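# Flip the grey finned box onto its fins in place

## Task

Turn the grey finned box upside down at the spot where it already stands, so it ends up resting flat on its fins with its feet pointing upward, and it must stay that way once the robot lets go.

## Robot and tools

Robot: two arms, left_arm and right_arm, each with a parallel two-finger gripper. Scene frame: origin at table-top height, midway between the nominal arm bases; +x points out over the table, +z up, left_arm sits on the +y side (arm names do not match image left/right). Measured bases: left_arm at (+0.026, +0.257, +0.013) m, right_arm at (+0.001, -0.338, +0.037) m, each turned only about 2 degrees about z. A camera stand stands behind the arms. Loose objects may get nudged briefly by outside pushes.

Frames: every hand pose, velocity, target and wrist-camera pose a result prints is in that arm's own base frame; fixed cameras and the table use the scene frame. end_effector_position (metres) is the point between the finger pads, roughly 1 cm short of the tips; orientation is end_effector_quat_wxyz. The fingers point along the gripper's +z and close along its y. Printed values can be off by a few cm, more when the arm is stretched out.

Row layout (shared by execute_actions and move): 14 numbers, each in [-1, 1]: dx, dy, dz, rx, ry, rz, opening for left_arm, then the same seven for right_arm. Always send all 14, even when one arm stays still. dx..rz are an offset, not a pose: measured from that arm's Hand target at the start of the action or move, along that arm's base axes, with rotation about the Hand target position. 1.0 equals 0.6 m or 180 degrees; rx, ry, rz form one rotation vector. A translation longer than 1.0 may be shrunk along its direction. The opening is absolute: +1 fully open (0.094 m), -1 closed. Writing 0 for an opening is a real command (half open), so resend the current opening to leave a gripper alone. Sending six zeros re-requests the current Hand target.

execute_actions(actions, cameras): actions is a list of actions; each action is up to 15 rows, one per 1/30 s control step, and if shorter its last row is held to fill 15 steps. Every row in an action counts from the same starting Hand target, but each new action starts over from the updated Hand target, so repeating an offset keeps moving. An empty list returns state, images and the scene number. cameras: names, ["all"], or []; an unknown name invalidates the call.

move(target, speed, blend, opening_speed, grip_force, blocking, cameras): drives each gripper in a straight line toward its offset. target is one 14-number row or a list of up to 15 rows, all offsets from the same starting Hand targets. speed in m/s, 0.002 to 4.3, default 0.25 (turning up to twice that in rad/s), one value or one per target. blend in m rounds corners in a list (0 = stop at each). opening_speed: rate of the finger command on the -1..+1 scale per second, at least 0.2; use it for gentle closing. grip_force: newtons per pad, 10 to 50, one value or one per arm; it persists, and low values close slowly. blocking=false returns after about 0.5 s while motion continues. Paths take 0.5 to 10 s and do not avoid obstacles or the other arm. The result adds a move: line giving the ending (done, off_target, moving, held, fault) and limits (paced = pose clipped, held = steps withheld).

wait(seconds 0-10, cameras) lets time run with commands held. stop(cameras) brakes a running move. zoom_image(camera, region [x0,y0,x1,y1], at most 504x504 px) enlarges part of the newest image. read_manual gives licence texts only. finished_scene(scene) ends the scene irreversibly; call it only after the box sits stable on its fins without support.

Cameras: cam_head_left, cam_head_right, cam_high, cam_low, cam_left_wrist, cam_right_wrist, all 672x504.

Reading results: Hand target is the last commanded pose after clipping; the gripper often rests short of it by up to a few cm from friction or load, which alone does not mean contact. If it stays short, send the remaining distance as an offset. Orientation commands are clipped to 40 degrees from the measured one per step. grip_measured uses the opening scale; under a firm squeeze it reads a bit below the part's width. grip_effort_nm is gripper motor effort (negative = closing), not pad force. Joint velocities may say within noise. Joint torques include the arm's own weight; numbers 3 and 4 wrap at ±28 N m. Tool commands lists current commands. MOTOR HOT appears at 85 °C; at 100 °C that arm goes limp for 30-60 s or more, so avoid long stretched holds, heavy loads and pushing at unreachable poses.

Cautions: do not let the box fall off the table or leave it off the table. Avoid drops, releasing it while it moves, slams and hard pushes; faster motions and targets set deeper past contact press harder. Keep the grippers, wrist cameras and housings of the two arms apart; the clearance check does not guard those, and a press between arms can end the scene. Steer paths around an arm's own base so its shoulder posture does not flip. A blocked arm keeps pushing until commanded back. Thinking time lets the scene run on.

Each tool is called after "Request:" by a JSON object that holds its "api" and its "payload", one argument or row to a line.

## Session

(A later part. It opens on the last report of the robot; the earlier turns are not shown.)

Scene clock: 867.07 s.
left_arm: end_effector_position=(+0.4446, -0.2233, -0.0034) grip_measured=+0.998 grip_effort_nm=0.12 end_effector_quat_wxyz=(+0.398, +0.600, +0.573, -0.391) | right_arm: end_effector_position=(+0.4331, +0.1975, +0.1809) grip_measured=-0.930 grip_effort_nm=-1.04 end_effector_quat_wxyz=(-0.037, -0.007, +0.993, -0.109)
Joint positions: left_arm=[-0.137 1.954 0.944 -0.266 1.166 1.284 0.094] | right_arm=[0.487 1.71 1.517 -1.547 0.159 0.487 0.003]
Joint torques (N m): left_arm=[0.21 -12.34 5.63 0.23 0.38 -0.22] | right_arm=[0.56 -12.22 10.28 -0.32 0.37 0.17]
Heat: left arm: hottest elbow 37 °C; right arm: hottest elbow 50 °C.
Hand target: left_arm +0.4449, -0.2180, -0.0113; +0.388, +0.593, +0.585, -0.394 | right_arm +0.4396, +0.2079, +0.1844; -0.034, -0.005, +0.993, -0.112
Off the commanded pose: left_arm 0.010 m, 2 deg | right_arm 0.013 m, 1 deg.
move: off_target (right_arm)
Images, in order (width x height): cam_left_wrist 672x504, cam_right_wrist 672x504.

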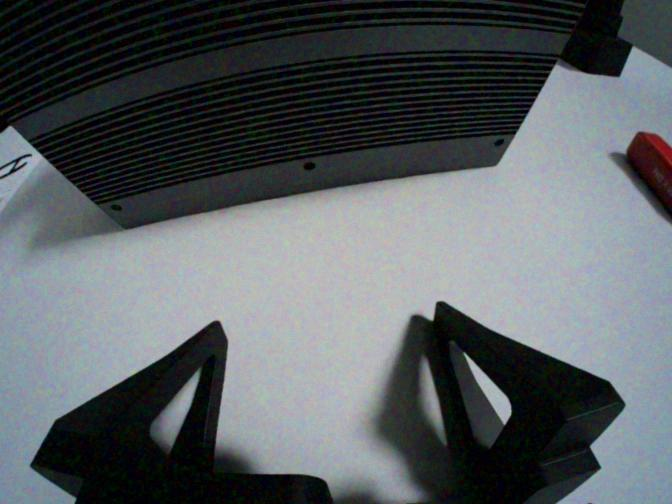

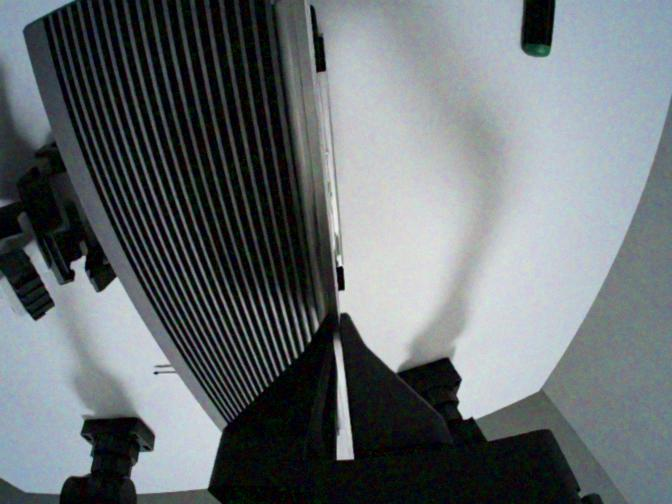

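Request:
{"api": "move", "payload": {
  "target": [0,0,0,0,0,0,1.0,0,-0.012,0,0,0,-0.04,-1.0],
  "speed": 0.05,
  "cameras": ["cam_right_wrist","cam_left_wrist"]
}}

Scene clock: 873.50 s.
left_arm: end_effector_position=(+0.4446, -0.2233, -0.0034) grip_measured=+0.998 grip_effort_nm=0.12 end_effector_quat_wxyz=(+0.398, +0.600, +0.573, -0.391) | right_arm: end_effector_position=(+0.4312, +0.1983, +0.1811) grip_measured=-0.930 grip_effort_nm=-1.04 end_effector_quat_wxyz=(-0.041, +0.023, +0.993, -0.110)
Joint positions: left_arm=[-0.137 1.954 0.944 -0.266 1.166 1.284 0.094] | right_arm=[0.487 1.714 1.523 -1.56 0.151 0.548 0.003]
Joint torques (N m): left_arm=[0.09 -12.28 5.63 0.23 0.38 -0.21] | right_arm=[-1.14 -12.51 10.43 -0.54 -0.07 0.62]
Heat: left arm: hottest elbow 37 °C; right arm: hottest elbow 48 °C.
Hand target: left_arm +0.4449, -0.2180, -0.0113; +0.388, +0.593, +0.585, -0.394 | right_arm +0.4397, +0.2009, +0.1844; -0.041, +0.057, +0.991, -0.110
Off the commanded pose: left_arm 0.010 m, 2 deg | right_arm 0.009 m, 4 deg.
move: off_target (right_arm)
Images, in order (width x height): cam_left_wrist 672x504, cam_right_wrist 672x504.

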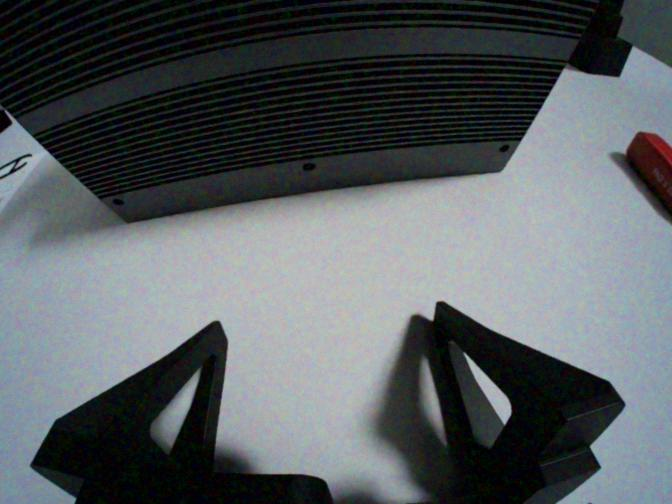

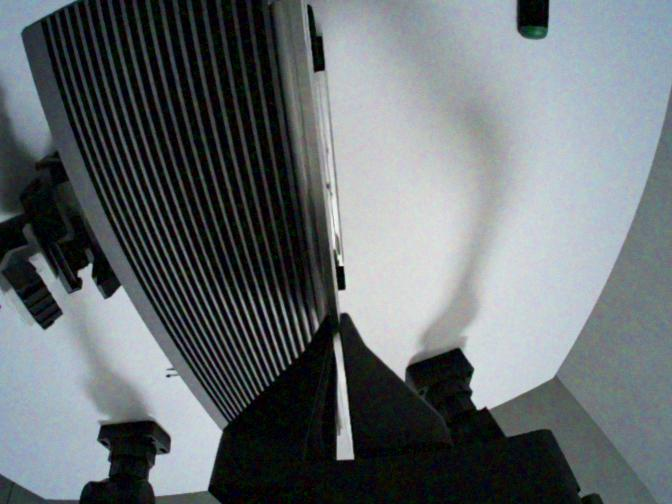

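Request:
{"api": "move", "payload": {
  "target": [0,0,0,0,0,0,1.0,0,0,0,0,0,-0.0194,-1.0],
  "speed": 0.05,
  "cameras": ["cam_right_wrist","cam_left_wrist"]
}}

Scene clock: 878.77 s.
left_arm: end_effector_position=(+0.4446, -0.2233, -0.0034) grip_measured=+0.998 grip_effort_nm=0.12 end_effector_quat_wxyz=(+0.398, +0.600, +0.573, -0.391) | right_arm: end_effector_position=(+0.4291, +0.1995, +0.1812) grip_measured=-0.930 grip_effort_nm=-1.04 end_effector_quat_wxyz=(-0.045, +0.052, +0.992, -0.108)
Joint positions: left_arm=[-0.137 1.954 0.944 -0.266 1.166 1.284 0.094] | right_arm=[0.487 1.717 1.527 -1.572 0.139 0.605 0.003]
Joint torques (N m): left_arm=[0.03 -12.28 5.6 0.24 0.38 -0.22] | right_arm=[-1.26 -12.1 10.54 -0.43 -0.03 0.6]
Heat: left arm: hottest elbow 37 °C; right arm: hottest elbow 48 °C.
Hand target: left_arm +0.4449, -0.2180, -0.0113; +0.388, +0.593, +0.585, -0.394 | right_arm +0.4396, +0.2009, +0.1844; -0.044, +0.087, +0.989, -0.109
Off the commanded pose: left_arm 0.010 m, 2 deg | right_arm 0.011 m, 4 deg.
move: off_target (right_arm)
Images, in order (width x height): cam_left_wrist 672x504, cam_right_wrist 672x504.

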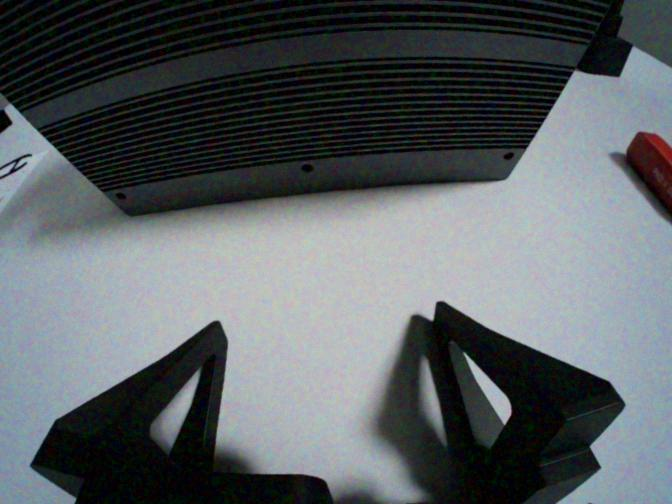

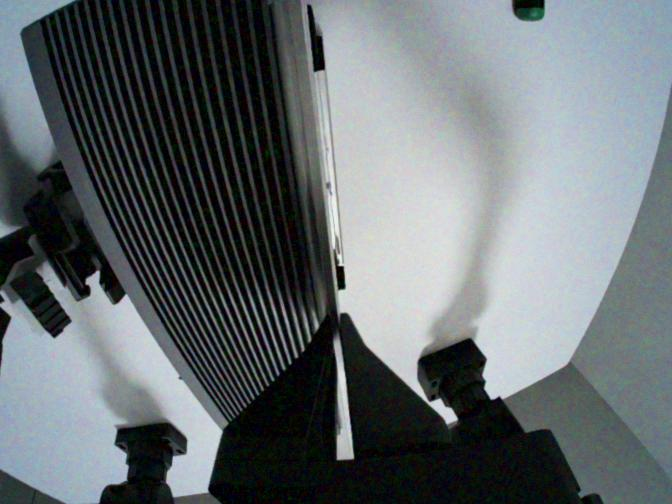

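Request:
{"api": "move", "payload": {
  "target": [
    [0,0,0,0,0,0,1.0,-0.0175,-0.0023,-0.018,0,0,0.026,-1.0],
    [0,0,0,0,0,0,1.0,-0.0175,-0.0023,-0.018,0,0,0.026,-0.4]
  ],
  "speed": 0.03,
  "opening_speed": 0.3,
  "cameras": ["cam_right_wrist","cam_left_wrist"]
}}

Scene clock: 908.03 s.
left_arm: end_effector_position=(+0.4446, -0.2233, -0.0034) grip_measured=+0.998 grip_effort_nm=0.12 end_effector_quat_wxyz=(+0.398, +0.600, +0.573, -0.391) | right_arm: end_effector_position=(+0.4273, +0.1961, +0.1771) grip_measured=-0.402 grip_effort_nm=0.07 end_effector_quat_wxyz=(-0.041, +0.046, +0.992, -0.112)
Joint positions: left_arm=[-0.137 1.954 0.944 -0.266 1.166 1.284 0.094] | right_arm=[0.487 1.708 1.503 -1.552 0.151 0.595 0.028]
Joint torques (N m): left_arm=[0.15 -12.45 5.6 0.23 0.38 -0.23] | right_arm=[-0.79 -13.63 7.28 0.53 -0.03 -0.01]
Heat: left arm: hottest elbow 37 °C; right arm: hottest elbow 50 °C.
Hand target: left_arm +0.4449, -0.2180, -0.0113; +0.388, +0.593, +0.585, -0.394 | right_arm +0.4291, +0.1995, +0.1735; -0.040, +0.046, +0.992, -0.110
Off the commanded pose: left_arm 0.010 m, 2 deg | right_arm 0.005 m, 0 deg.
move: done
Images, in order (width x height): cam_left_wrist 672x504, cam_right_wrist 672x504.

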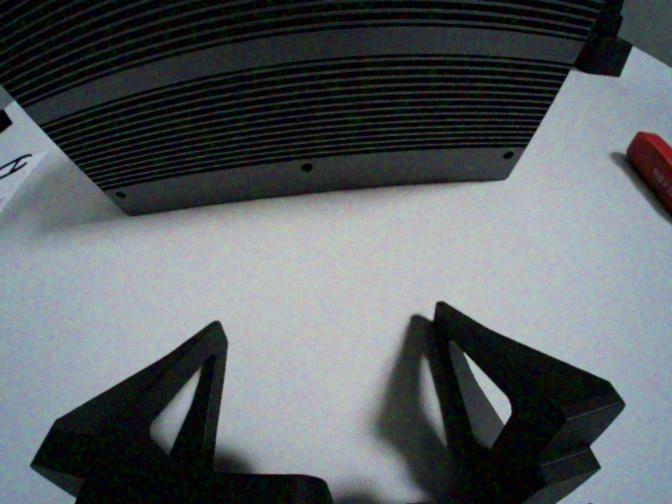

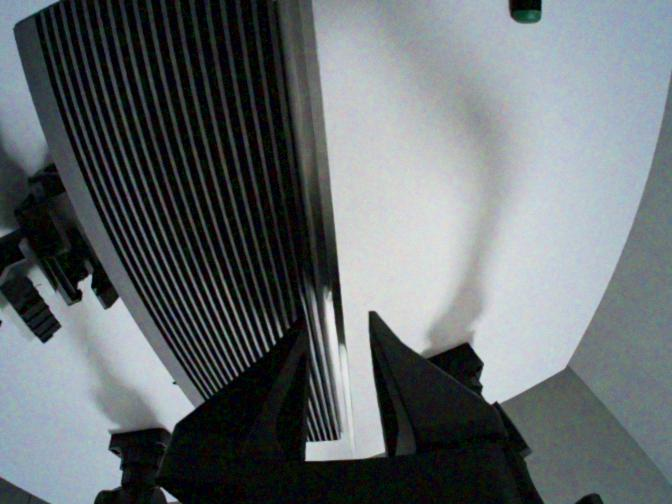

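Request:
{"api": "move", "payload": {
  "target": [
    [0,0,0,0,0,0,1.0,0.004,0.045,0.2,0,0,0,-0.4],
    [0,0,0,0,0,0,1.0,0,-0.1,0.3,0,0,0,-0.4],
    [0,0,0,0,0,0,1.0,-0.1,-0.5,0.3,0,0,0,-0.4]
  ],
  "speed": [0.06,0.12,0.2],
  "blend": [0.02,0.04,0],
  "cameras": ["cam_head_left","cam_left_wrist","cam_right_wrist"]
}}

Scene clock: 920.10 s.
left_arm: end_effector_position=(+0.4446, -0.2233, -0.0034) grip_measured=+0.998 grip_effort_nm=0.12 end_effector_quat_wxyz=(+0.398, +0.600, +0.573, -0.391) | right_arm: end_effector_position=(+0.3726, -0.0974, +0.3494) grip_measured=-0.401 grip_effort_nm=0.07 end_effector_quat_wxyz=(+0.034, +0.040, +0.992, -0.118)
Joint positions: left_arm=[-0.137 1.954 0.944 -0.266 1.166 1.284 0.094] | right_arm=[-0.153 1.299 1.506 -1.68 0.226 -0.084 0.028]
Joint torques (N m): left_arm=[0.03 -12.51 5.64 0.24 0.38 -0.23] | right_arm=[-1.9 -8.64 8.12 0.36 0.29 -0.15]
Heat: left arm: hottest elbow 37 °C; right arm: hottest elbow 48 °C.
Hand target: left_arm +0.4449, -0.2180, -0.0113; +0.388, +0.593, +0.585, -0.394 | right_arm +0.3690, -0.1006, +0.3536; -0.040, +0.047, +0.992, -0.110
Off the commanded pose: left_arm 0.010 m, 2 deg | right_arm 0.006 m, 9 deg.
joint sent to its limit (right arm) — joint 4 (wrist pitch), lower limit. The joint targets are off in orientation, not in position.
move: off_target (right_arm)
Images, in order (width x height): cam_head_left 672x504, cam_left_wrist 672x504, cam_right_wrist 672x504.

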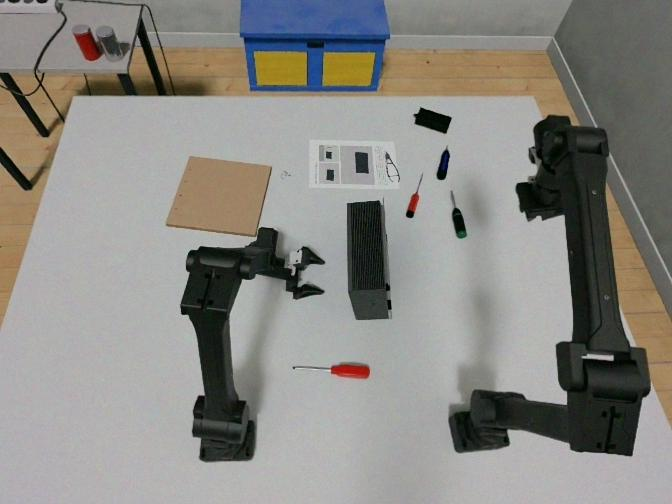

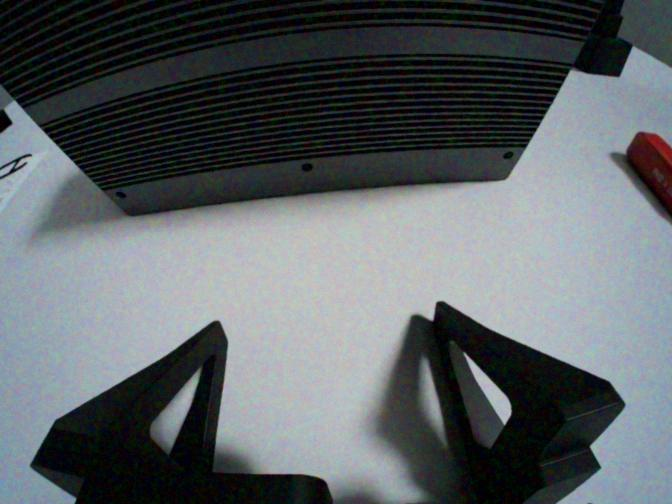

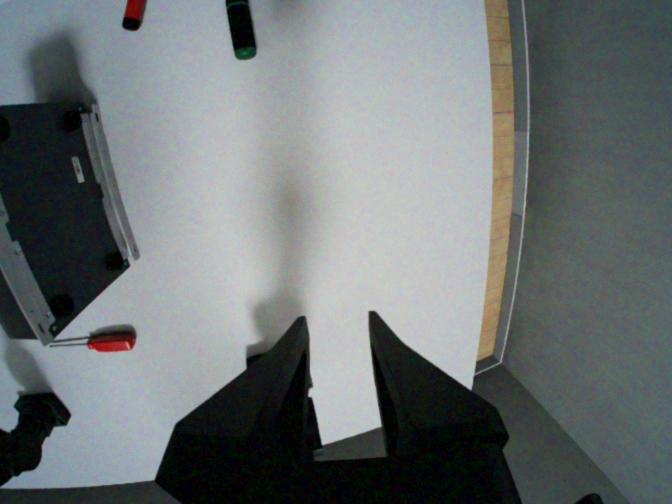

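Request:
{"api": "move", "payload": {
  "target": [
    [0,0.04,0.55,0,0,0,1.0,0,0,0,0,0,0,-0.4],
    [0.012,-0.22,0.685,0.2477,0.3206,0.3897,1.0,0,0,0,0,0,0,-0.4]
  ],
  "speed": 0.22,
  "blend": [0.03,0],
  "cameras": ["cam_head_left","cam_left_wrist"]
}}

Scene clock: 962.57 s.
left_arm: end_effector_position=(+0.4466, -0.3415, +0.3957) grip_measured=+0.998 grip_effort_nm=0.12 end_effector_quat_wxyz=(+0.059, +0.017, +0.987, -0.147) | right_arm: end_effector_position=(+0.3726, -0.0974, +0.3494) grip_measured=-0.401 grip_effort_nm=0.07 end_effector_quat_wxyz=(+0.034, +0.039, +0.992, -0.118)
Joint positions: left_arm=[-0.597 1.706 2.069 -1.669 0.18 -0.585 0.094] | right_arm=[-0.153 1.299 1.506 -1.68 0.226 -0.085 0.028]
Joint torques (N m): left_arm=[-1.44 -12.51 12.27 0.73 0.11 -0.3] | right_arm=[-1.67 -8.47 8.06 0.43 0.29 -0.11]
Heat: left arm: hottest elbow 38 °C; right arm: hottest elbow 45 °C.
Hand target: left_arm +0.4521, -0.3499, +0.3997; -0.002, +0.021, +0.994, -0.104 | right_arm +0.3690, -0.1006, +0.3536; -0.040, +0.047, +0.992, -0.110
Off the commanded pose: left_arm 0.011 m, 9 deg | right_arm 0.006 m, 9 deg.
joint sent to its limit (left arm) — joint 4 (wrist pitch), lower limit. The joint targets are off in orientation, not in position.
joint sent to its limit (right arm) — joint 4 (wrist pitch), lower limit. The joint targets are off in orientation, not in position.
move: off_target (left_arm, right_arm)
Images, in order (width x height): cam_head_left 672x504, cam_left_wrist 672x504.

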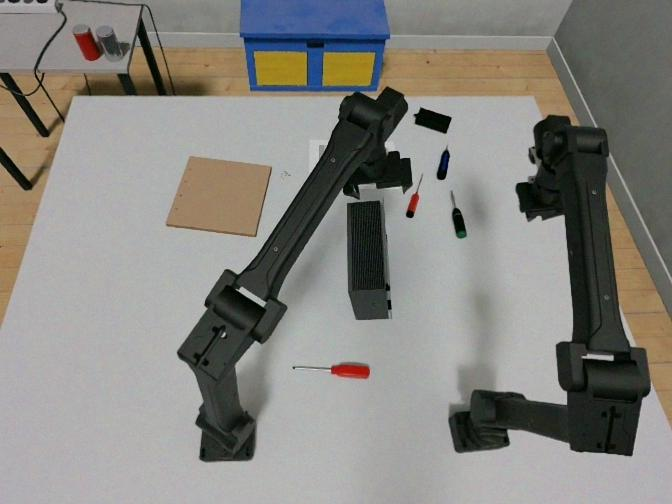

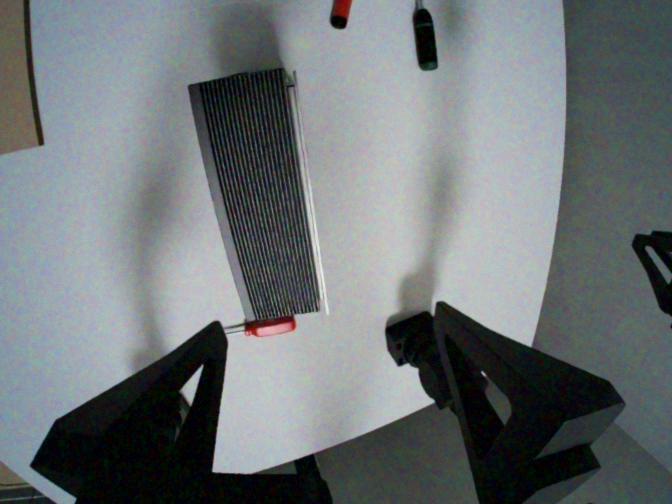

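Request:
{"api": "move", "payload": {
  "target": [0.0015,-0.025,-0.213,0,0,0,0.0,0,0,0,0,0,0,-0.4],
  "speed": 0.1,
  "cameras": ["cam_left_wrist"]
}}

Scene clock: 991.40 s.
left_arm: end_effector_position=(+0.4507, -0.3572, +0.2839) grip_measured=+0.003 grip_effort_nm=-0.12 end_effector_quat_wxyz=(+0.002, +0.021, +0.994, -0.108) | right_arm: end_effector_position=(+0.3726, -0.0974, +0.3494) grip_measured=-0.401 grip_effort_nm=0.07 end_effector_quat_wxyz=(+0.034, +0.039, +0.992, -0.118)
Joint positions: left_arm=[-0.616 1.77 1.872 -1.547 0.176 -0.586 0.047] | right_arm=[-0.153 1.299 1.506 -1.68 0.226 -0.085 0.028]
Joint torques (N m): left_arm=[-1.61 -14.21 9.09 1.33 0.03 -0.26] | right_arm=[-1.49 -9 8.13 0.36 0.26 -0.12]
Heat: left arm: hottest elbow 44 °C; right arm: hottest elbow 44 °C.
Hand target: left_arm +0.4530, -0.3650, +0.2719; -0.002, +0.021, +0.994, -0.104 | right_arm +0.3690, -0.1006, +0.3536; -0.040, +0.047, +0.992, -0.110
Off the commanded pose: left_arm 0.014 m, 1 deg | right_arm 0.006 m, 9 deg.
joint sent to its limit (right arm) — joint 4 (wrist pitch), lower limit. The joint targets are off in orientation, not in position.
move: off_target (left_arm, right_arm)
Images, in order (width x height): cam_left_wrist 672x504.

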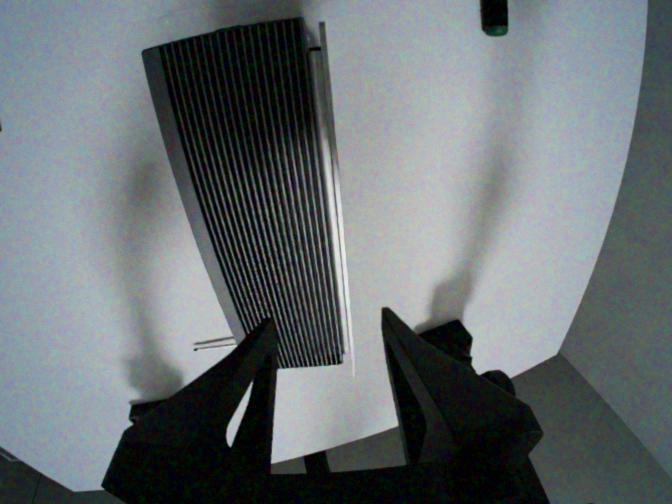

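Request:
{"api": "move", "payload": {
  "target": [0,-0.0283,-0.0733,0,0,0,0.0,0,0,0,0,0,0,-0.4],
  "speed": 0.06,
  "cameras": ["cam_left_wrist"]
}}

Scene clock: 1015.73 s.
left_arm: end_effector_position=(+0.4514, -0.3746, +0.2424) grip_measured=+0.003 grip_effort_nm=-0.12 end_effector_quat_wxyz=(+0.004, +0.024, +0.994, -0.109) | right_arm: end_effector_position=(+0.3726, -0.0974, +0.3494) grip_measured=-0.401 grip_effort_nm=0.07 end_effector_quat_wxyz=(+0.034, +0.039, +0.992, -0.118)
Joint positions: left_arm=[-0.641 1.792 1.793 -1.438 0.173 -0.604 0.047] | right_arm=[-0.153 1.299 1.506 -1.68 0.226 -0.085 0.028]
Joint torques (N m): left_arm=[-1.67 -14.27 9.07 1.4 0.02 -0.32] | right_arm=[-1.55 -8.82 8.03 0.42 0.22 -0.14]
Heat: left arm: hottest elbow 43 °C; right arm: hottest elbow 44 °C.
Hand target: left_arm +0.4530, -0.3818, +0.2279; -0.002, +0.021, +0.994, -0.104 | right_arm +0.3690, -0.1006, +0.3536; -0.040, +0.047, +0.992, -0.110
Off the commanded pose: left_arm 0.016 m, 1 deg | right_arm 0.006 m, 9 deg.
joint sent to its limit (right arm) — joint 4 (wrist pitch), lower limit. The joint targets are off in orientation, not in position.
move: off_target (left_arm, right_arm)
Images, in order (width x height): cam_left_wrist 672x504.

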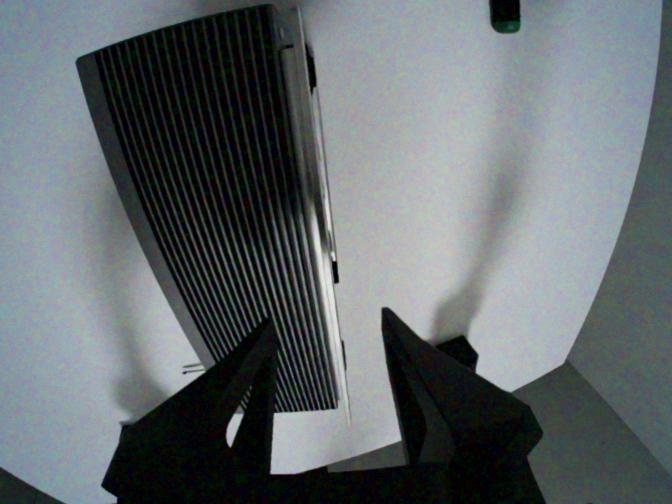

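Request:
{"api": "move", "payload": {
  "target": [0,-0.016,-0.0617,0,0,0,0.0,0,0,0,0,0,0,-0.4],
  "speed": 0.04,
  "cameras": ["cam_left_wrist"]
}}

Scene clock: 1024.30 s.
left_arm: end_effector_position=(+0.4525, -0.3844, +0.2073) grip_measured=+0.003 grip_effort_nm=-0.12 end_effector_quat_wxyz=(+0.005, +0.024, +0.994, -0.110) | right_arm: end_effector_position=(+0.3726, -0.0974, +0.3494) grip_measured=-0.401 grip_effort_nm=0.07 end_effector_quat_wxyz=(+0.034, +0.039, +0.992, -0.118)
Joint positions: left_arm=[-0.653 1.812 1.729 -1.349 0.172 -0.618 0.047] | right_arm=[-0.153 1.299 1.506 -1.68 0.226 -0.085 0.028]
Joint torques (N m): left_arm=[-1.61 -14.62 8.95 1.44 0.03 -0.32] | right_arm=[-1.2 -8.53 8.05 0.4 0.27 -0.08]
Heat: left arm: hottest elbow 43 °C; right arm: hottest elbow 44 °C.
Hand target: left_arm +0.4531, -0.3915, +0.1908; -0.002, +0.021, +0.994, -0.104 | right_arm +0.3690, -0.1006, +0.3536; -0.040, +0.047, +0.992, -0.110
Off the commanded pose: left_arm 0.018 m, 1 deg | right_arm 0.006 m, 9 deg.
joint sent to its limit (right arm) — joint 4 (wrist pitch), lower limit. The joint targets are off in orientation, not in position.
move: off_target (left_arm, right_arm)
Images, in order (width x height): cam_left_wrist 672x504.

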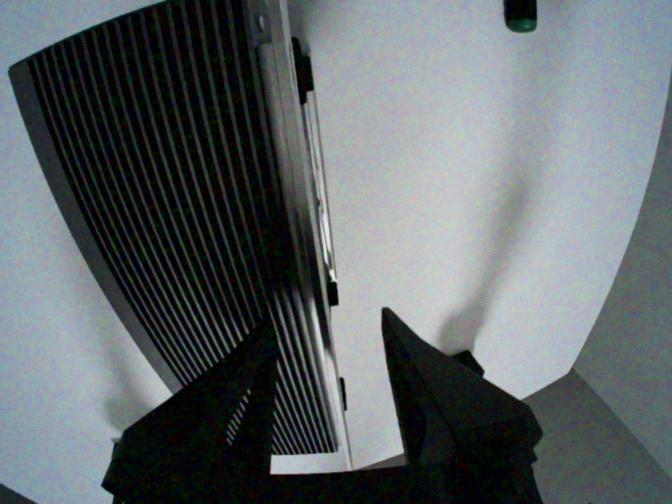

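Request:
{"api": "move", "payload": {
  "target": [
    [0,0.001,-0.0125,0,0,0,0.0,0,0,0,0,0,0,-0.4],
    [0,0.001,-0.0125,0,0,0,-1.0,0,0,0,0,0,0,-0.4]
  ],
  "speed": 0.03,
  "opening_speed": 0.25,
  "cameras": ["cam_left_wrist","cam_head_left"]
}}

Scene clock: 1038.47 s.
left_arm: end_effector_position=(+0.4534, -0.3749, +0.2037) grip_measured=-0.493 grip_effort_nm=-1.01 end_effector_quat_wxyz=(+0.006, +0.016, +0.995, -0.100) | right_arm: end_effector_position=(+0.3726, -0.0974, +0.3494) grip_measured=-0.401 grip_effort_nm=0.07 end_effector_quat_wxyz=(+0.034, +0.039, +0.992, -0.118)
Joint positions: left_arm=[-0.645 1.806 1.713 -1.35 0.155 -0.623 0.024] | right_arm=[-0.153 1.299 1.506 -1.68 0.226 -0.085 0.028]
Joint torques (N m): left_arm=[-2.37 -13.63 8.68 2.19 0.7 -0.24] | right_arm=[-1.49 -8.82 8.09 0.32 0.23 -0.14]
Heat: left arm: hottest elbow 42 °C; right arm: hottest elbow 44 °C.
Hand target: left_arm +0.4531, -0.3908, +0.1833; -0.002, +0.021, +0.994, -0.104 | right_arm +0.3690, -0.1006, +0.3536; -0.040, +0.047, +0.992, -0.110
Off the commanded pose: left_arm 0.026 m, 1 deg | right_arm 0.006 m, 9 deg.
joint sent to its limit (right arm) — joint 4 (wrist pitch), lower limit. The joint targets are off in orientation, not in position.
move: off_target (left_arm, right_arm); target 2's new opening was sent with left_arm's hand 0.024 m and 1 deg from that target
Images, in order (width x height): cam_head_left 672x504, cam_left_wrist 672x504.

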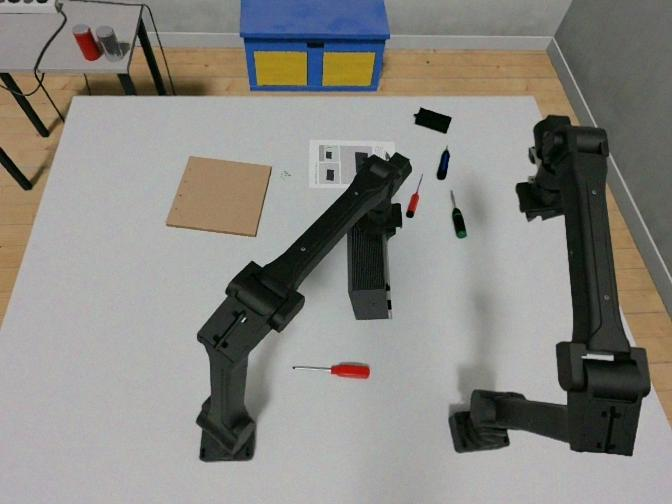

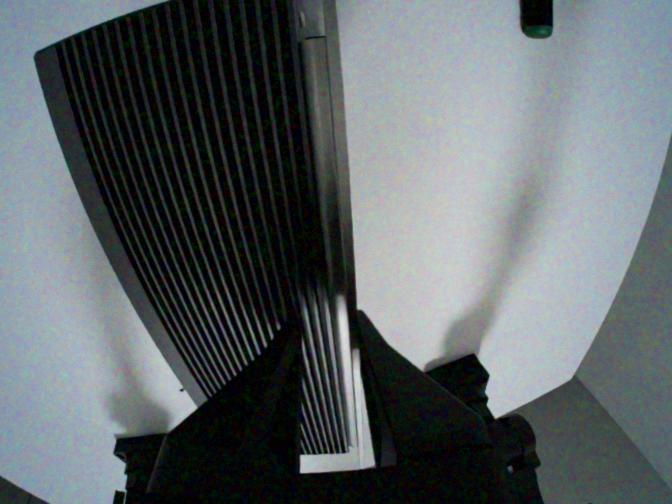

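Request:
{"api": "move", "payload": {
  "target": [
    [0,0,0,0,0,0,0.0,0,0,0,0,0,0,-0.4],
    [0,0.003,0.019,0,0,0,0.0,0,0,0,0,0,0,-0.4]
  ],
  "speed": 0.03,
  "opening_speed": 0.4,
  "cameras": ["cam_left_wrist"]
}}

Scene clock: 1074.43 s.
left_arm: end_effector_position=(+0.4525, -0.3840, +0.2064) grip_measured=-0.003 grip_effort_nm=0.18 end_effector_quat_wxyz=(+0.010, +0.021, +0.993, -0.113) | right_arm: end_effector_position=(+0.3726, -0.0974, +0.3494) grip_measured=-0.401 grip_effort_nm=0.07 end_effector_quat_wxyz=(+0.034, +0.039, +0.992, -0.118)
Joint positions: left_arm=[-0.653 1.804 1.714 -1.33 0.169 -0.623 0.047] | right_arm=[-0.153 1.299 1.506 -1.68 0.226 -0.085 0.028]
Joint torques (N m): left_arm=[-1.38 -13.98 10.39 0.36 0.14 -0.22] | right_arm=[-2.2 -8.64 8.08 0.44 0.25 -0.15]
Heat: left arm: hottest elbow 41 °C; right arm: hottest elbow 44 °C.
Hand target: left_arm +0.4529, -0.3892, +0.1948; -0.002, +0.021, +0.994, -0.104 | right_arm +0.3690, -0.1006, +0.3536; -0.040, +0.047, +0.992, -0.110
Off the commanded pose: left_arm 0.013 m, 2 deg | right_arm 0.006 m, 9 deg.
joint sent to its limit (right arm) — joint 4 (wrist pitch), lower limit. The joint targets are off in orientation, not in position.
move: off_target (left_arm, right_arm)
Images, in order (width x height): cam_left_wrist 672x504.

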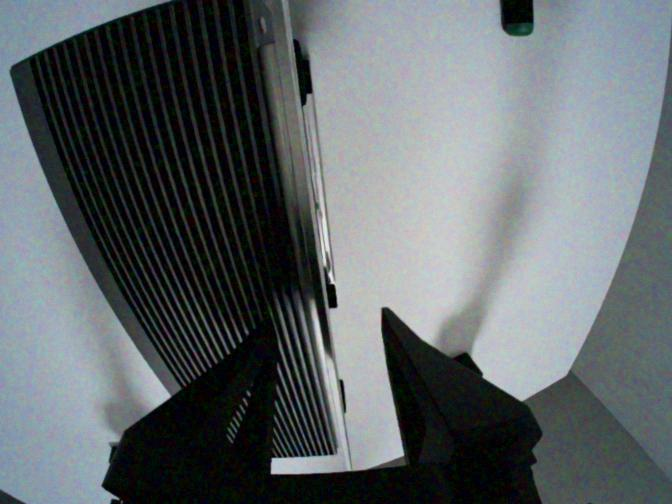

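Request:
{"api": "move", "payload": {
  "target": [
    [0,0,0.012,0,0,0,0.0,0,0,0,0,0,0,-0.4],
    [0,0,0.012,0,0,0,-1.0,0,0,0,0,0,0,-0.4]
  ],
  "speed": 0.03,
  "opening_speed": 0.25,
  "cameras": ["cam_left_wrist"]
}}

Scene clock: 1094.33 s.
left_arm: end_effector_position=(+0.4477, -0.3800, +0.2062) grip_measured=-0.811 grip_effort_nm=-1.01 end_effector_quat_wxyz=(-0.002, +0.018, +0.994, -0.104) | right_arm: end_effector_position=(+0.3726, -0.0974, +0.3494) grip_measured=-0.401 grip_effort_nm=0.07 end_effector_quat_wxyz=(+0.034, +0.039, +0.992, -0.118)
Joint positions: left_arm=[-0.653 1.807 1.721 -1.364 0.169 -0.627 0.009] | right_arm=[-0.153 1.299 1.506 -1.68 0.226 -0.085 0.028]
Joint torques (N m): left_arm=[-1.38 -14.21 11.14 0.98 0.13 -0.18] | right_arm=[-1.44 -9 8.13 0.5 0.25 -0.1]
Heat: left arm: hottest elbow 42 °C; right arm: hottest elbow 44 °C.
Hand target: left_arm +0.4531, -0.3890, +0.2019; -0.002, +0.021, +0.994, -0.104 | right_arm +0.3690, -0.1006, +0.3536; -0.040, +0.047, +0.992, -0.110
Off the commanded pose: left_arm 0.011 m, 0 deg | right_arm 0.006 m, 9 deg.
joint sent to its limit (right arm) — joint 4 (wrist pitch), lower limit. The joint targets are off in orientation, not in position.
move: off_target (left_arm, right_arm)
Images, in order (width x height): cam_left_wrist 672x504.

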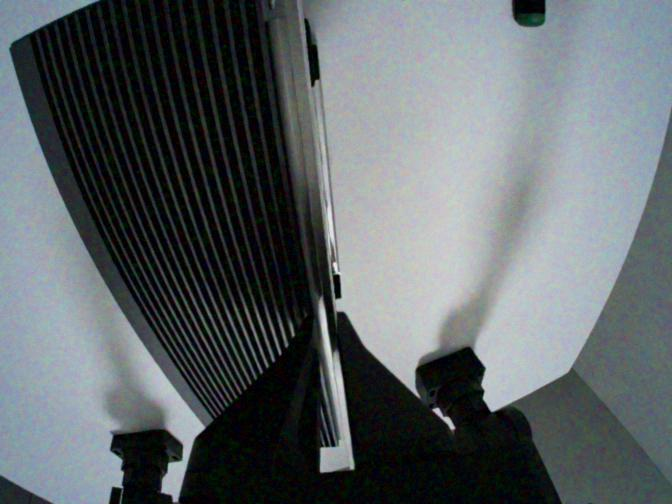

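Request:
{"api": "move", "payload": {
  "target": [
    [0.0028,0.08,0.0083,-0.0722,0.0025,0,-1.0,0,0,0,0,0,0,-0.4],
    [0.006,0.1715,-0.0033,-0.1555,0.0054,0,-1.0,0,0,0,0,0,0,-0.4]
  ],
  "speed": 0.05,
  "blend": [0.01,0],
  "cameras": ["cam_left_wrist","cam_head_left"]
}}

Scene clock: 1112.70 s.
left_arm: end_effector_position=(+0.4513, -0.2752, +0.2066) grip_measured=-0.812 grip_effort_nm=-1.01 end_effector_quat_wxyz=(-0.007, +0.019, +0.944, -0.330) | right_arm: end_effector_position=(+0.3726, -0.0974, +0.3494) grip_measured=-0.401 grip_effort_nm=0.07 end_effector_quat_wxyz=(+0.034, +0.039, +0.992, -0.118)
Joint positions: left_arm=[-0.35 1.592 1.346 -1.089 0.636 -0.387 0.009] | right_arm=[-0.153 1.299 1.506 -1.68 0.226 -0.085 0.028]
Joint torques (N m): left_arm=[-1.55 -11.46 8.77 2.86 1.18 -0.33] | right_arm=[-1.38 -8.88 8.06 0.36 0.26 -0.13]
Heat: left arm: hottest elbow 43 °C; right arm: hottest elbow 44 °C.
Hand target: left_arm +0.4566, -0.2863, +0.2000; -0.005, +0.020, +0.940, -0.342 | right_arm +0.3690, -0.1006, +0.3536; -0.040, +0.047, +0.992, -0.110
Off the commanded pose: left_arm 0.014 m, 1 deg | right_arm 0.006 m, 9 deg.
joint sent to its limit (right arm) — joint 4 (wrist pitch), lower limit. The joint targets are off in orientation, not in position.
move: off_target (left_arm, right_arm)
Images, in order (width x height): cam_head_left 672x504, cam_left_wrist 672x504.

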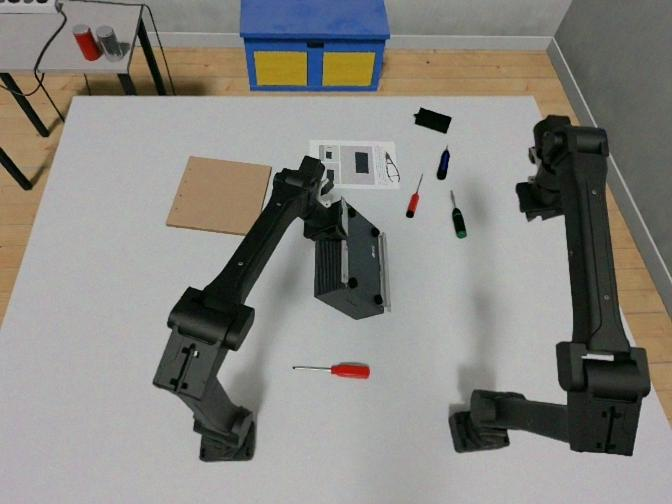

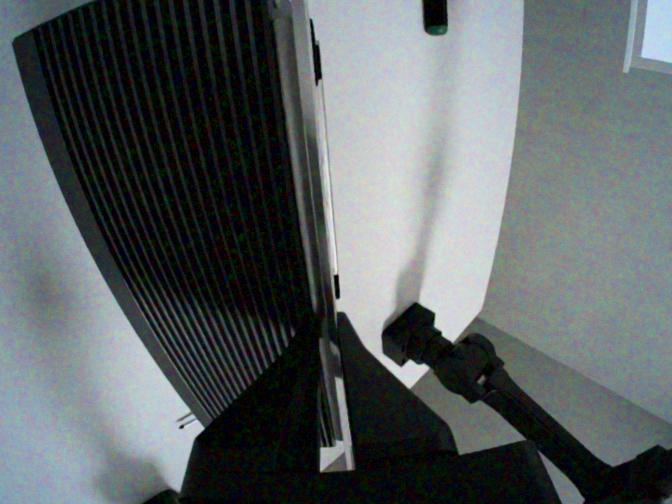

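Request:
{"api": "move", "payload": {
  "target": [
    [0.003,0.085,-0.035,-0.0833,0.0029,0,-1.0,0,0,0,0,0,0,-0.4],
    [0.0056,0.16,-0.0917,-0.1666,0.0058,0,-1.0,0,0,0,0,0,0,-0.4]
  ],
  "speed": 0.04,
  "blend": [0.01,0],
  "cameras": ["cam_left_wrist","cam_head_left"]
}}

Scene clock: 1127.97 s.
left_arm: end_effector_position=(+0.4528, -0.1830, +0.1157) grip_measured=-0.860 grip_effort_nm=-1.01 end_effector_quat_wxyz=(-0.019, +0.008, +0.834, -0.551) | right_arm: end_effector_position=(+0.3726, -0.0974, +0.3494) grip_measured=-0.401 grip_effort_nm=0.07 end_effector_quat_wxyz=(+0.034, +0.039, +0.992, -0.118)
Joint positions: left_arm=[-0.049 1.752 1.096 -0.902 1.169 -0.039 0.007] | right_arm=[-0.153 1.299 1.506 -1.68 0.226 -0.085 0.028]
Joint torques (N m): left_arm=[-1.32 -15.27 9.35 0.14 2.76 -0.21] | right_arm=[-1.2 -8.47 8.13 0.4 0.21 -0.14]
Heat: left arm: hottest elbow 44 °C; right arm: hottest elbow 44 °C.
Hand target: left_arm +0.4600, -0.1901, +0.1449; -0.008, +0.018, +0.819, -0.573 | right_arm +0.3690, -0.1006, +0.3536; -0.040, +0.047, +0.992, -0.110
Off the commanded pose: left_arm 0.031 m, 3 deg | right_arm 0.006 m, 9 deg.
joint sent to its limit (right arm) — joint 4 (wrist pitch), lower limit. The joint targets are off in orientation, not in position.
move: off_target (left_arm, right_arm)
Images, in order (width x height): cam_head_left 672x504, cam_left_wrist 672x504.

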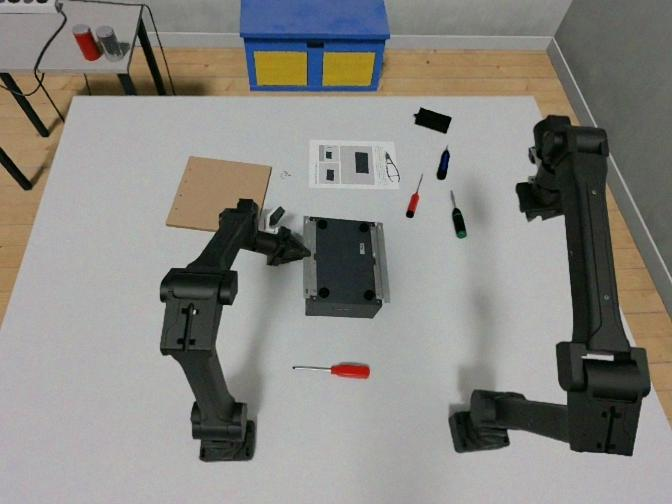

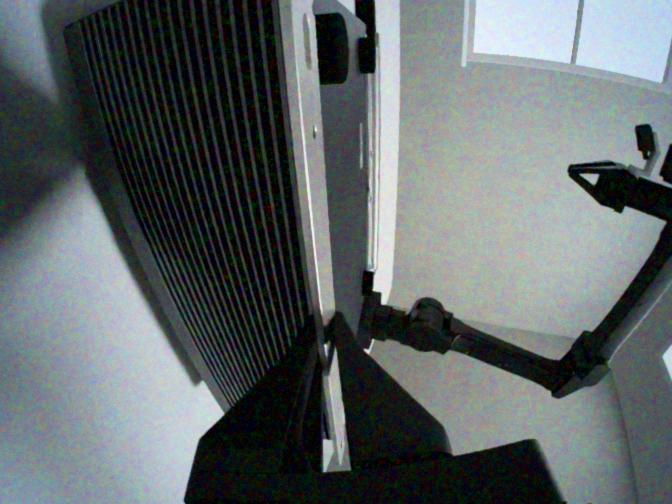

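Request:
{"api": "move", "payload": {
  "target": [
    [0.001,0.035,-0.05,-0.0555,0.0019,0,-1.0,0,0,0,0,0,0,-0.4],
    [0.002,0.058,-0.098,-0.1,0.0035,0,-1.0,0,0,0,0,0,0,-0.4]
  ],
  "speed": 0.02,
  "blend": [0.008,0],
  "cameras": ["cam_left_wrist","cam_head_left"]
}}

Scene clock: 1147.97 s.
left_arm: end_effector_position=(+0.4426, -0.1653, +0.0825) grip_measured=-0.862 grip_effort_nm=-1.01 end_effector_quat_wxyz=(-0.021, +0.021, +0.730, -0.683) | right_arm: end_effector_position=(+0.3726, -0.0974, +0.3494) grip_measured=-0.401 grip_effort_nm=0.07 end_effector_quat_wxyz=(+0.034, +0.039, +0.992, -0.118)
Joint positions: left_arm=[0.019 2.062 1.2 -1.567 1.468 0.859 0.006] | right_arm=[-0.153 1.299 1.506 -1.68 0.226 -0.085 0.028]
Joint torques (N m): left_arm=[1.32 -13.57 8.02 -1.18 1.42 -0.01] | right_arm=[-1.44 -8.53 7.99 0.49 0.25 -0.07]
Heat: left arm: hottest elbow 44 °C; right arm: hottest elbow 44 °C.
Hand target: left_arm +0.4612, -0.1554, +0.0861; -0.010, +0.016, +0.719, -0.694 | right_arm +0.3690, -0.1006, +0.3536; -0.040, +0.047, +0.992, -0.110
Off the commanded pose: left_arm 0.021 m, 2 deg | right_arm 0.006 m, 9 deg.
joint sent to its limit (right arm) — joint 4 (wrist pitch), lower limit. The joint targets are off in orientation, not in position.
move: off_target (left_arm, right_arm)
Images, in order (width x height): cam_head_left 672x504, cam_left_wrist 672x504.

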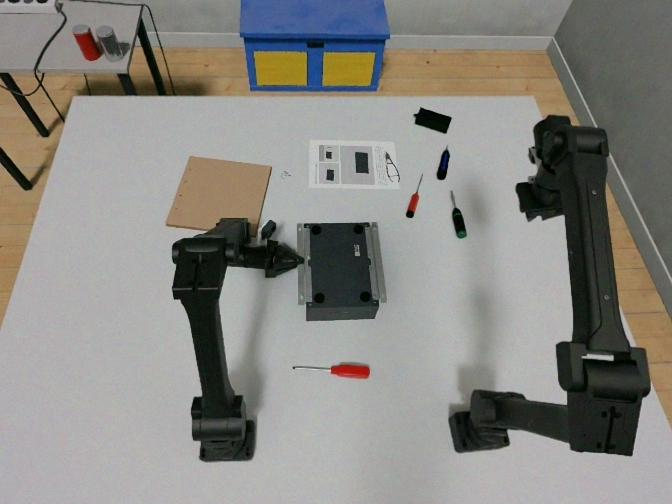

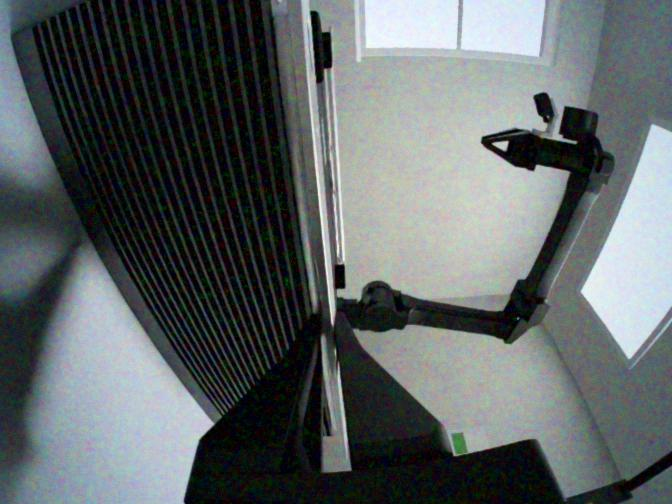

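Request:
{"api": "move", "payload": {
  "target": [-0.0235,0.08,-0.003,0,0,0,-1.0,0,0,0,0,0,0,-0.4],
  "speed": 0.03,
  "cameras": ["cam_left_wrist","cam_head_left"]
}}

Scene clock: 1188.67 s.
left_arm: end_effector_position=(+0.4412, -0.1348, +0.0819) grip_measured=-0.862 grip_effort_nm=-1.01 end_effector_quat_wxyz=(-0.015, +0.019, +0.739, -0.673) | right_arm: end_effector_position=(+0.3726, -0.0974, +0.3494) grip_measured=-0.401 grip_effort_nm=0.07 end_effector_quat_wxyz=(+0.034, +0.039, +0.992, -0.118)
Joint positions: left_arm=[0.086 2.072 1.209 -1.672 1.408 0.972 0.006] | right_arm=[-0.153 1.299 1.506 -1.68 0.226 -0.085 0.028]
Joint torques (N m): left_arm=[4.48 -15.38 4.62 -0.95 0.31 0.04] | right_arm=[-1.08 -9.11 8.01 0.39 0.29 -0.15]
Heat: left arm: hottest elbow 43 °C; right arm: hottest elbow 44 °C.
Hand target: left_arm +0.4471, -0.1074, +0.0843; -0.010, +0.016, +0.719, -0.694 | right_arm +0.3690, -0.1006, +0.3536; -0.040, +0.047, +0.992, -0.110
Off the commanded pose: left_arm 0.028 m, 3 deg | right_arm 0.006 m, 9 deg.
joint sent to its limit (left arm) — joint 4 (wrist pitch), lower limit. The joint targets are off in orientation, not in position.
joint sent to its limit (right arm) — joint 4 (wrist pitch), lower limit. The joint targets are off in orientation, not in position.
move: off_target (left_arm, right_arm)
Images, in order (width x height): cam_head_left 672x504, cam_left_wrist 672x504.

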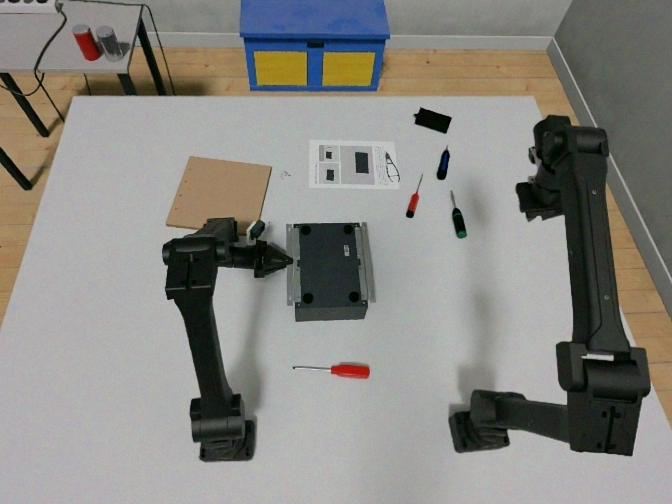

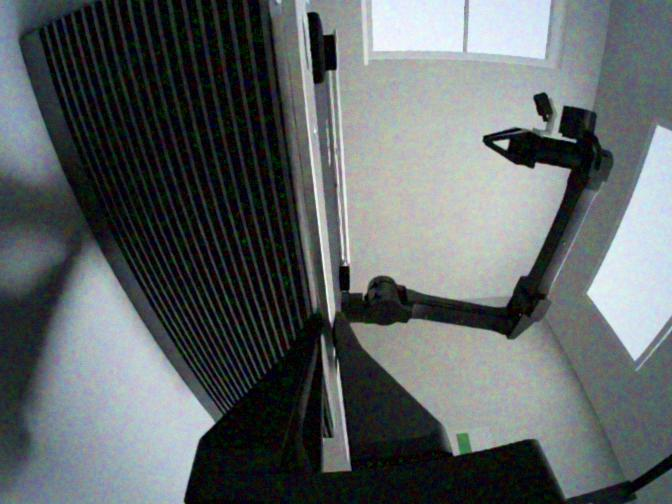

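Request:
{"api": "move", "payload": {
  "target": [0,0.02,0,0,0,0,-1.0,0,0,0,0,0,0,-0.4],
  "speed": 0.03,
  "cameras": []
}}

Scene clock: 1235.53 s.
left_arm: end_effector_position=(+0.4413, -0.1249, +0.0819) grip_measured=-0.862 grip_effort_nm=-1.01 end_effector_quat_wxyz=(-0.013, +0.017, +0.743, -0.669) | right_arm: end_effector_position=(+0.3726, -0.0974, +0.3494) grip_measured=-0.401 grip_effort_nm=0.07 end_effector_quat_wxyz=(+0.034, +0.039, +0.992, -0.118)
Joint positions: left_arm=[0.108 2.067 1.209 -1.673 1.388 0.972 0.006] | right_arm=[-0.153 1.299 1.506 -1.68 0.226 -0.085 0.028]
Joint torques (N m): left_arm=[4.6 -14.97 4.62 -0.9 0.32 0.04] | right_arm=[-1.38 -9.05 7.9 0.36 0.29 -0.11]
Heat: left arm: hottest elbow 39 °C; right arm: hottest elbow 44 °C.
Hand target: left_arm +0.4471, -0.0955, +0.0844; -0.010, +0.016, +0.719, -0.694 | right_arm +0.3690, -0.1006, +0.3536; -0.040, +0.047, +0.992, -0.110
Off the commanded pose: left_arm 0.030 m, 4 deg | right_arm 0.006 m, 9 deg.
joint sent to its limit (left arm) — joint 4 (wrist pitch), lower limit. The joint targets are off in orientation, not in position.
joint sent to its limit (right arm) — joint 4 (wrist pitch), lower limit. The joint targets are off in orientation, not in position.
move: off_target (left_arm, right_arm)
No camera images: "cameras" was empty.

Request:
{"api": "move", "payload": {
  "target": [
    [-0.0097,-0.049,-0.004,0,0,0,-1.0,0,0,0,0,0,0,-0.4],
    [-0.0097,-0.049,-0.004,0,0,0,-0.2,0,0,0,0,0,0,-0.4],
    [-0.0097,0.07,-0.004,0,0,0,-0.2,0.05,0.17,-0.08,0.035,-0.0137,0.007,-0.4],
    [-0.0097,0.1,0.27,0,0,0,-0.2,0.1017,0.3343,-0.156,0.0695,-0.0273,0.0135,-0.4]
  ],
  "speed": [0.03,0.03,0.08,0.15],
  "blend": [0,0,0.02,0],
  "opening_speed": 0.4,
  "cameras": ["cam_head_left","cam_right_wrist"]
}}

Scene clock: 1265.93 s.
left_arm: end_effector_position=(+0.4361, -0.0419, +0.2378) grip_measured=-0.203 grip_effort_nm=0.17 end_effector_quat_wxyz=(+0.069, -0.060, +0.766, -0.636) | right_arm: end_effector_position=(+0.4265, +0.0937, +0.2623) grip_measured=-0.401 grip_effort_nm=0.07 end_effector_quat_wxyz=(-0.002, +0.026, +1.000, -0.002)
Joint positions: left_arm=[0.304 1.655 1.193 -1.673 1.354 0.605 0.037] | right_arm=[0.219 1.483 1.474 -1.567 0.003 0.271 0.028]
Joint torques (N m): left_arm=[0.09 -12.04 9.06 -0.39 0.75 -0.25] | right_arm=[0.79 -10.7 8.17 0.76 -0.12 0.05]
Heat: left arm: hottest elbow 38 °C; right arm: hottest elbow 44 °C.
Hand target: left_arm +0.4414, -0.0354, +0.2463; -0.010, +0.016, +0.719, -0.694 | right_arm +0.4300, +0.1001, +0.2600; +0.000, +0.026, +1.000, +0.000
Off the commanded pose: left_arm 0.012 m, 15 deg | right_arm 0.008 m, 0 deg.
joint sent to its limit (left arm) — joint 4 (wrist pitch), lower limit. The joint targets are off in orientation, not in position.
move: off_target (left_arm); target 2's new opening was sent with left_arm's hand 0.001 m and 3 deg from that target
Images, in order (width x height): cam_head_left 672x504, cam_right_wrist 672x504.

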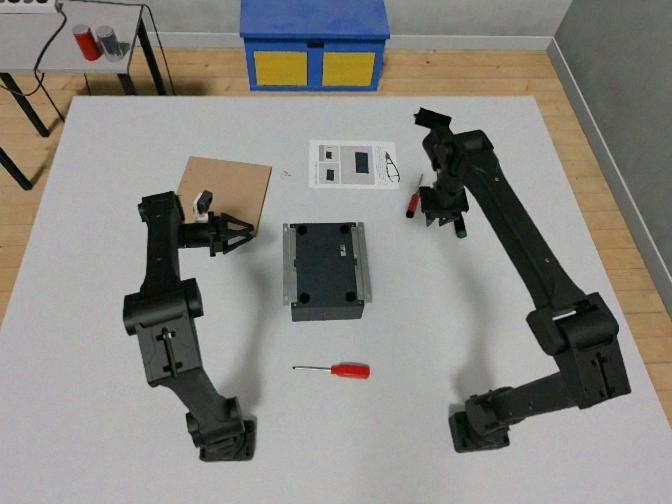

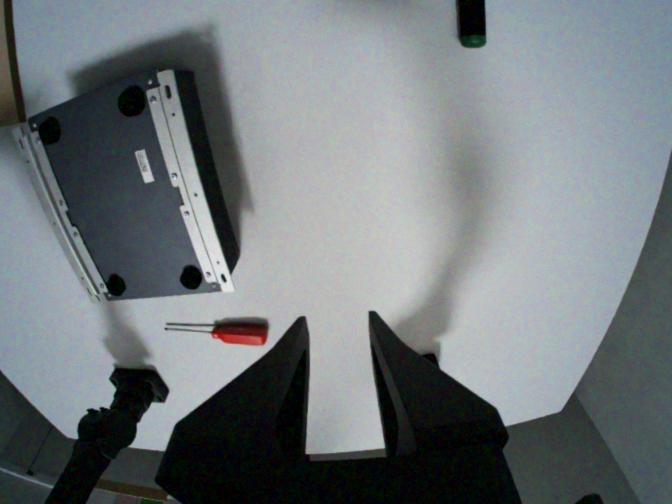

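Request:
{"api": "zoom_image", "payload": {
  "camera": "cam_head_left",
  "region": [240, 180, 420, 360]
}}

Scaled by 2.800.

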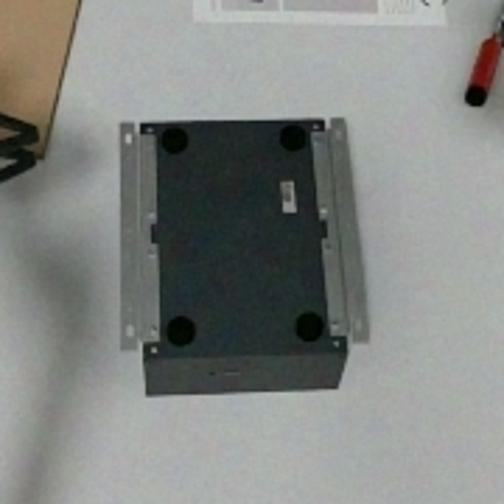

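Request:
{"api": "finished_scene", "payload": {
  "scene": 2
}}

The scene is finished: the task was done.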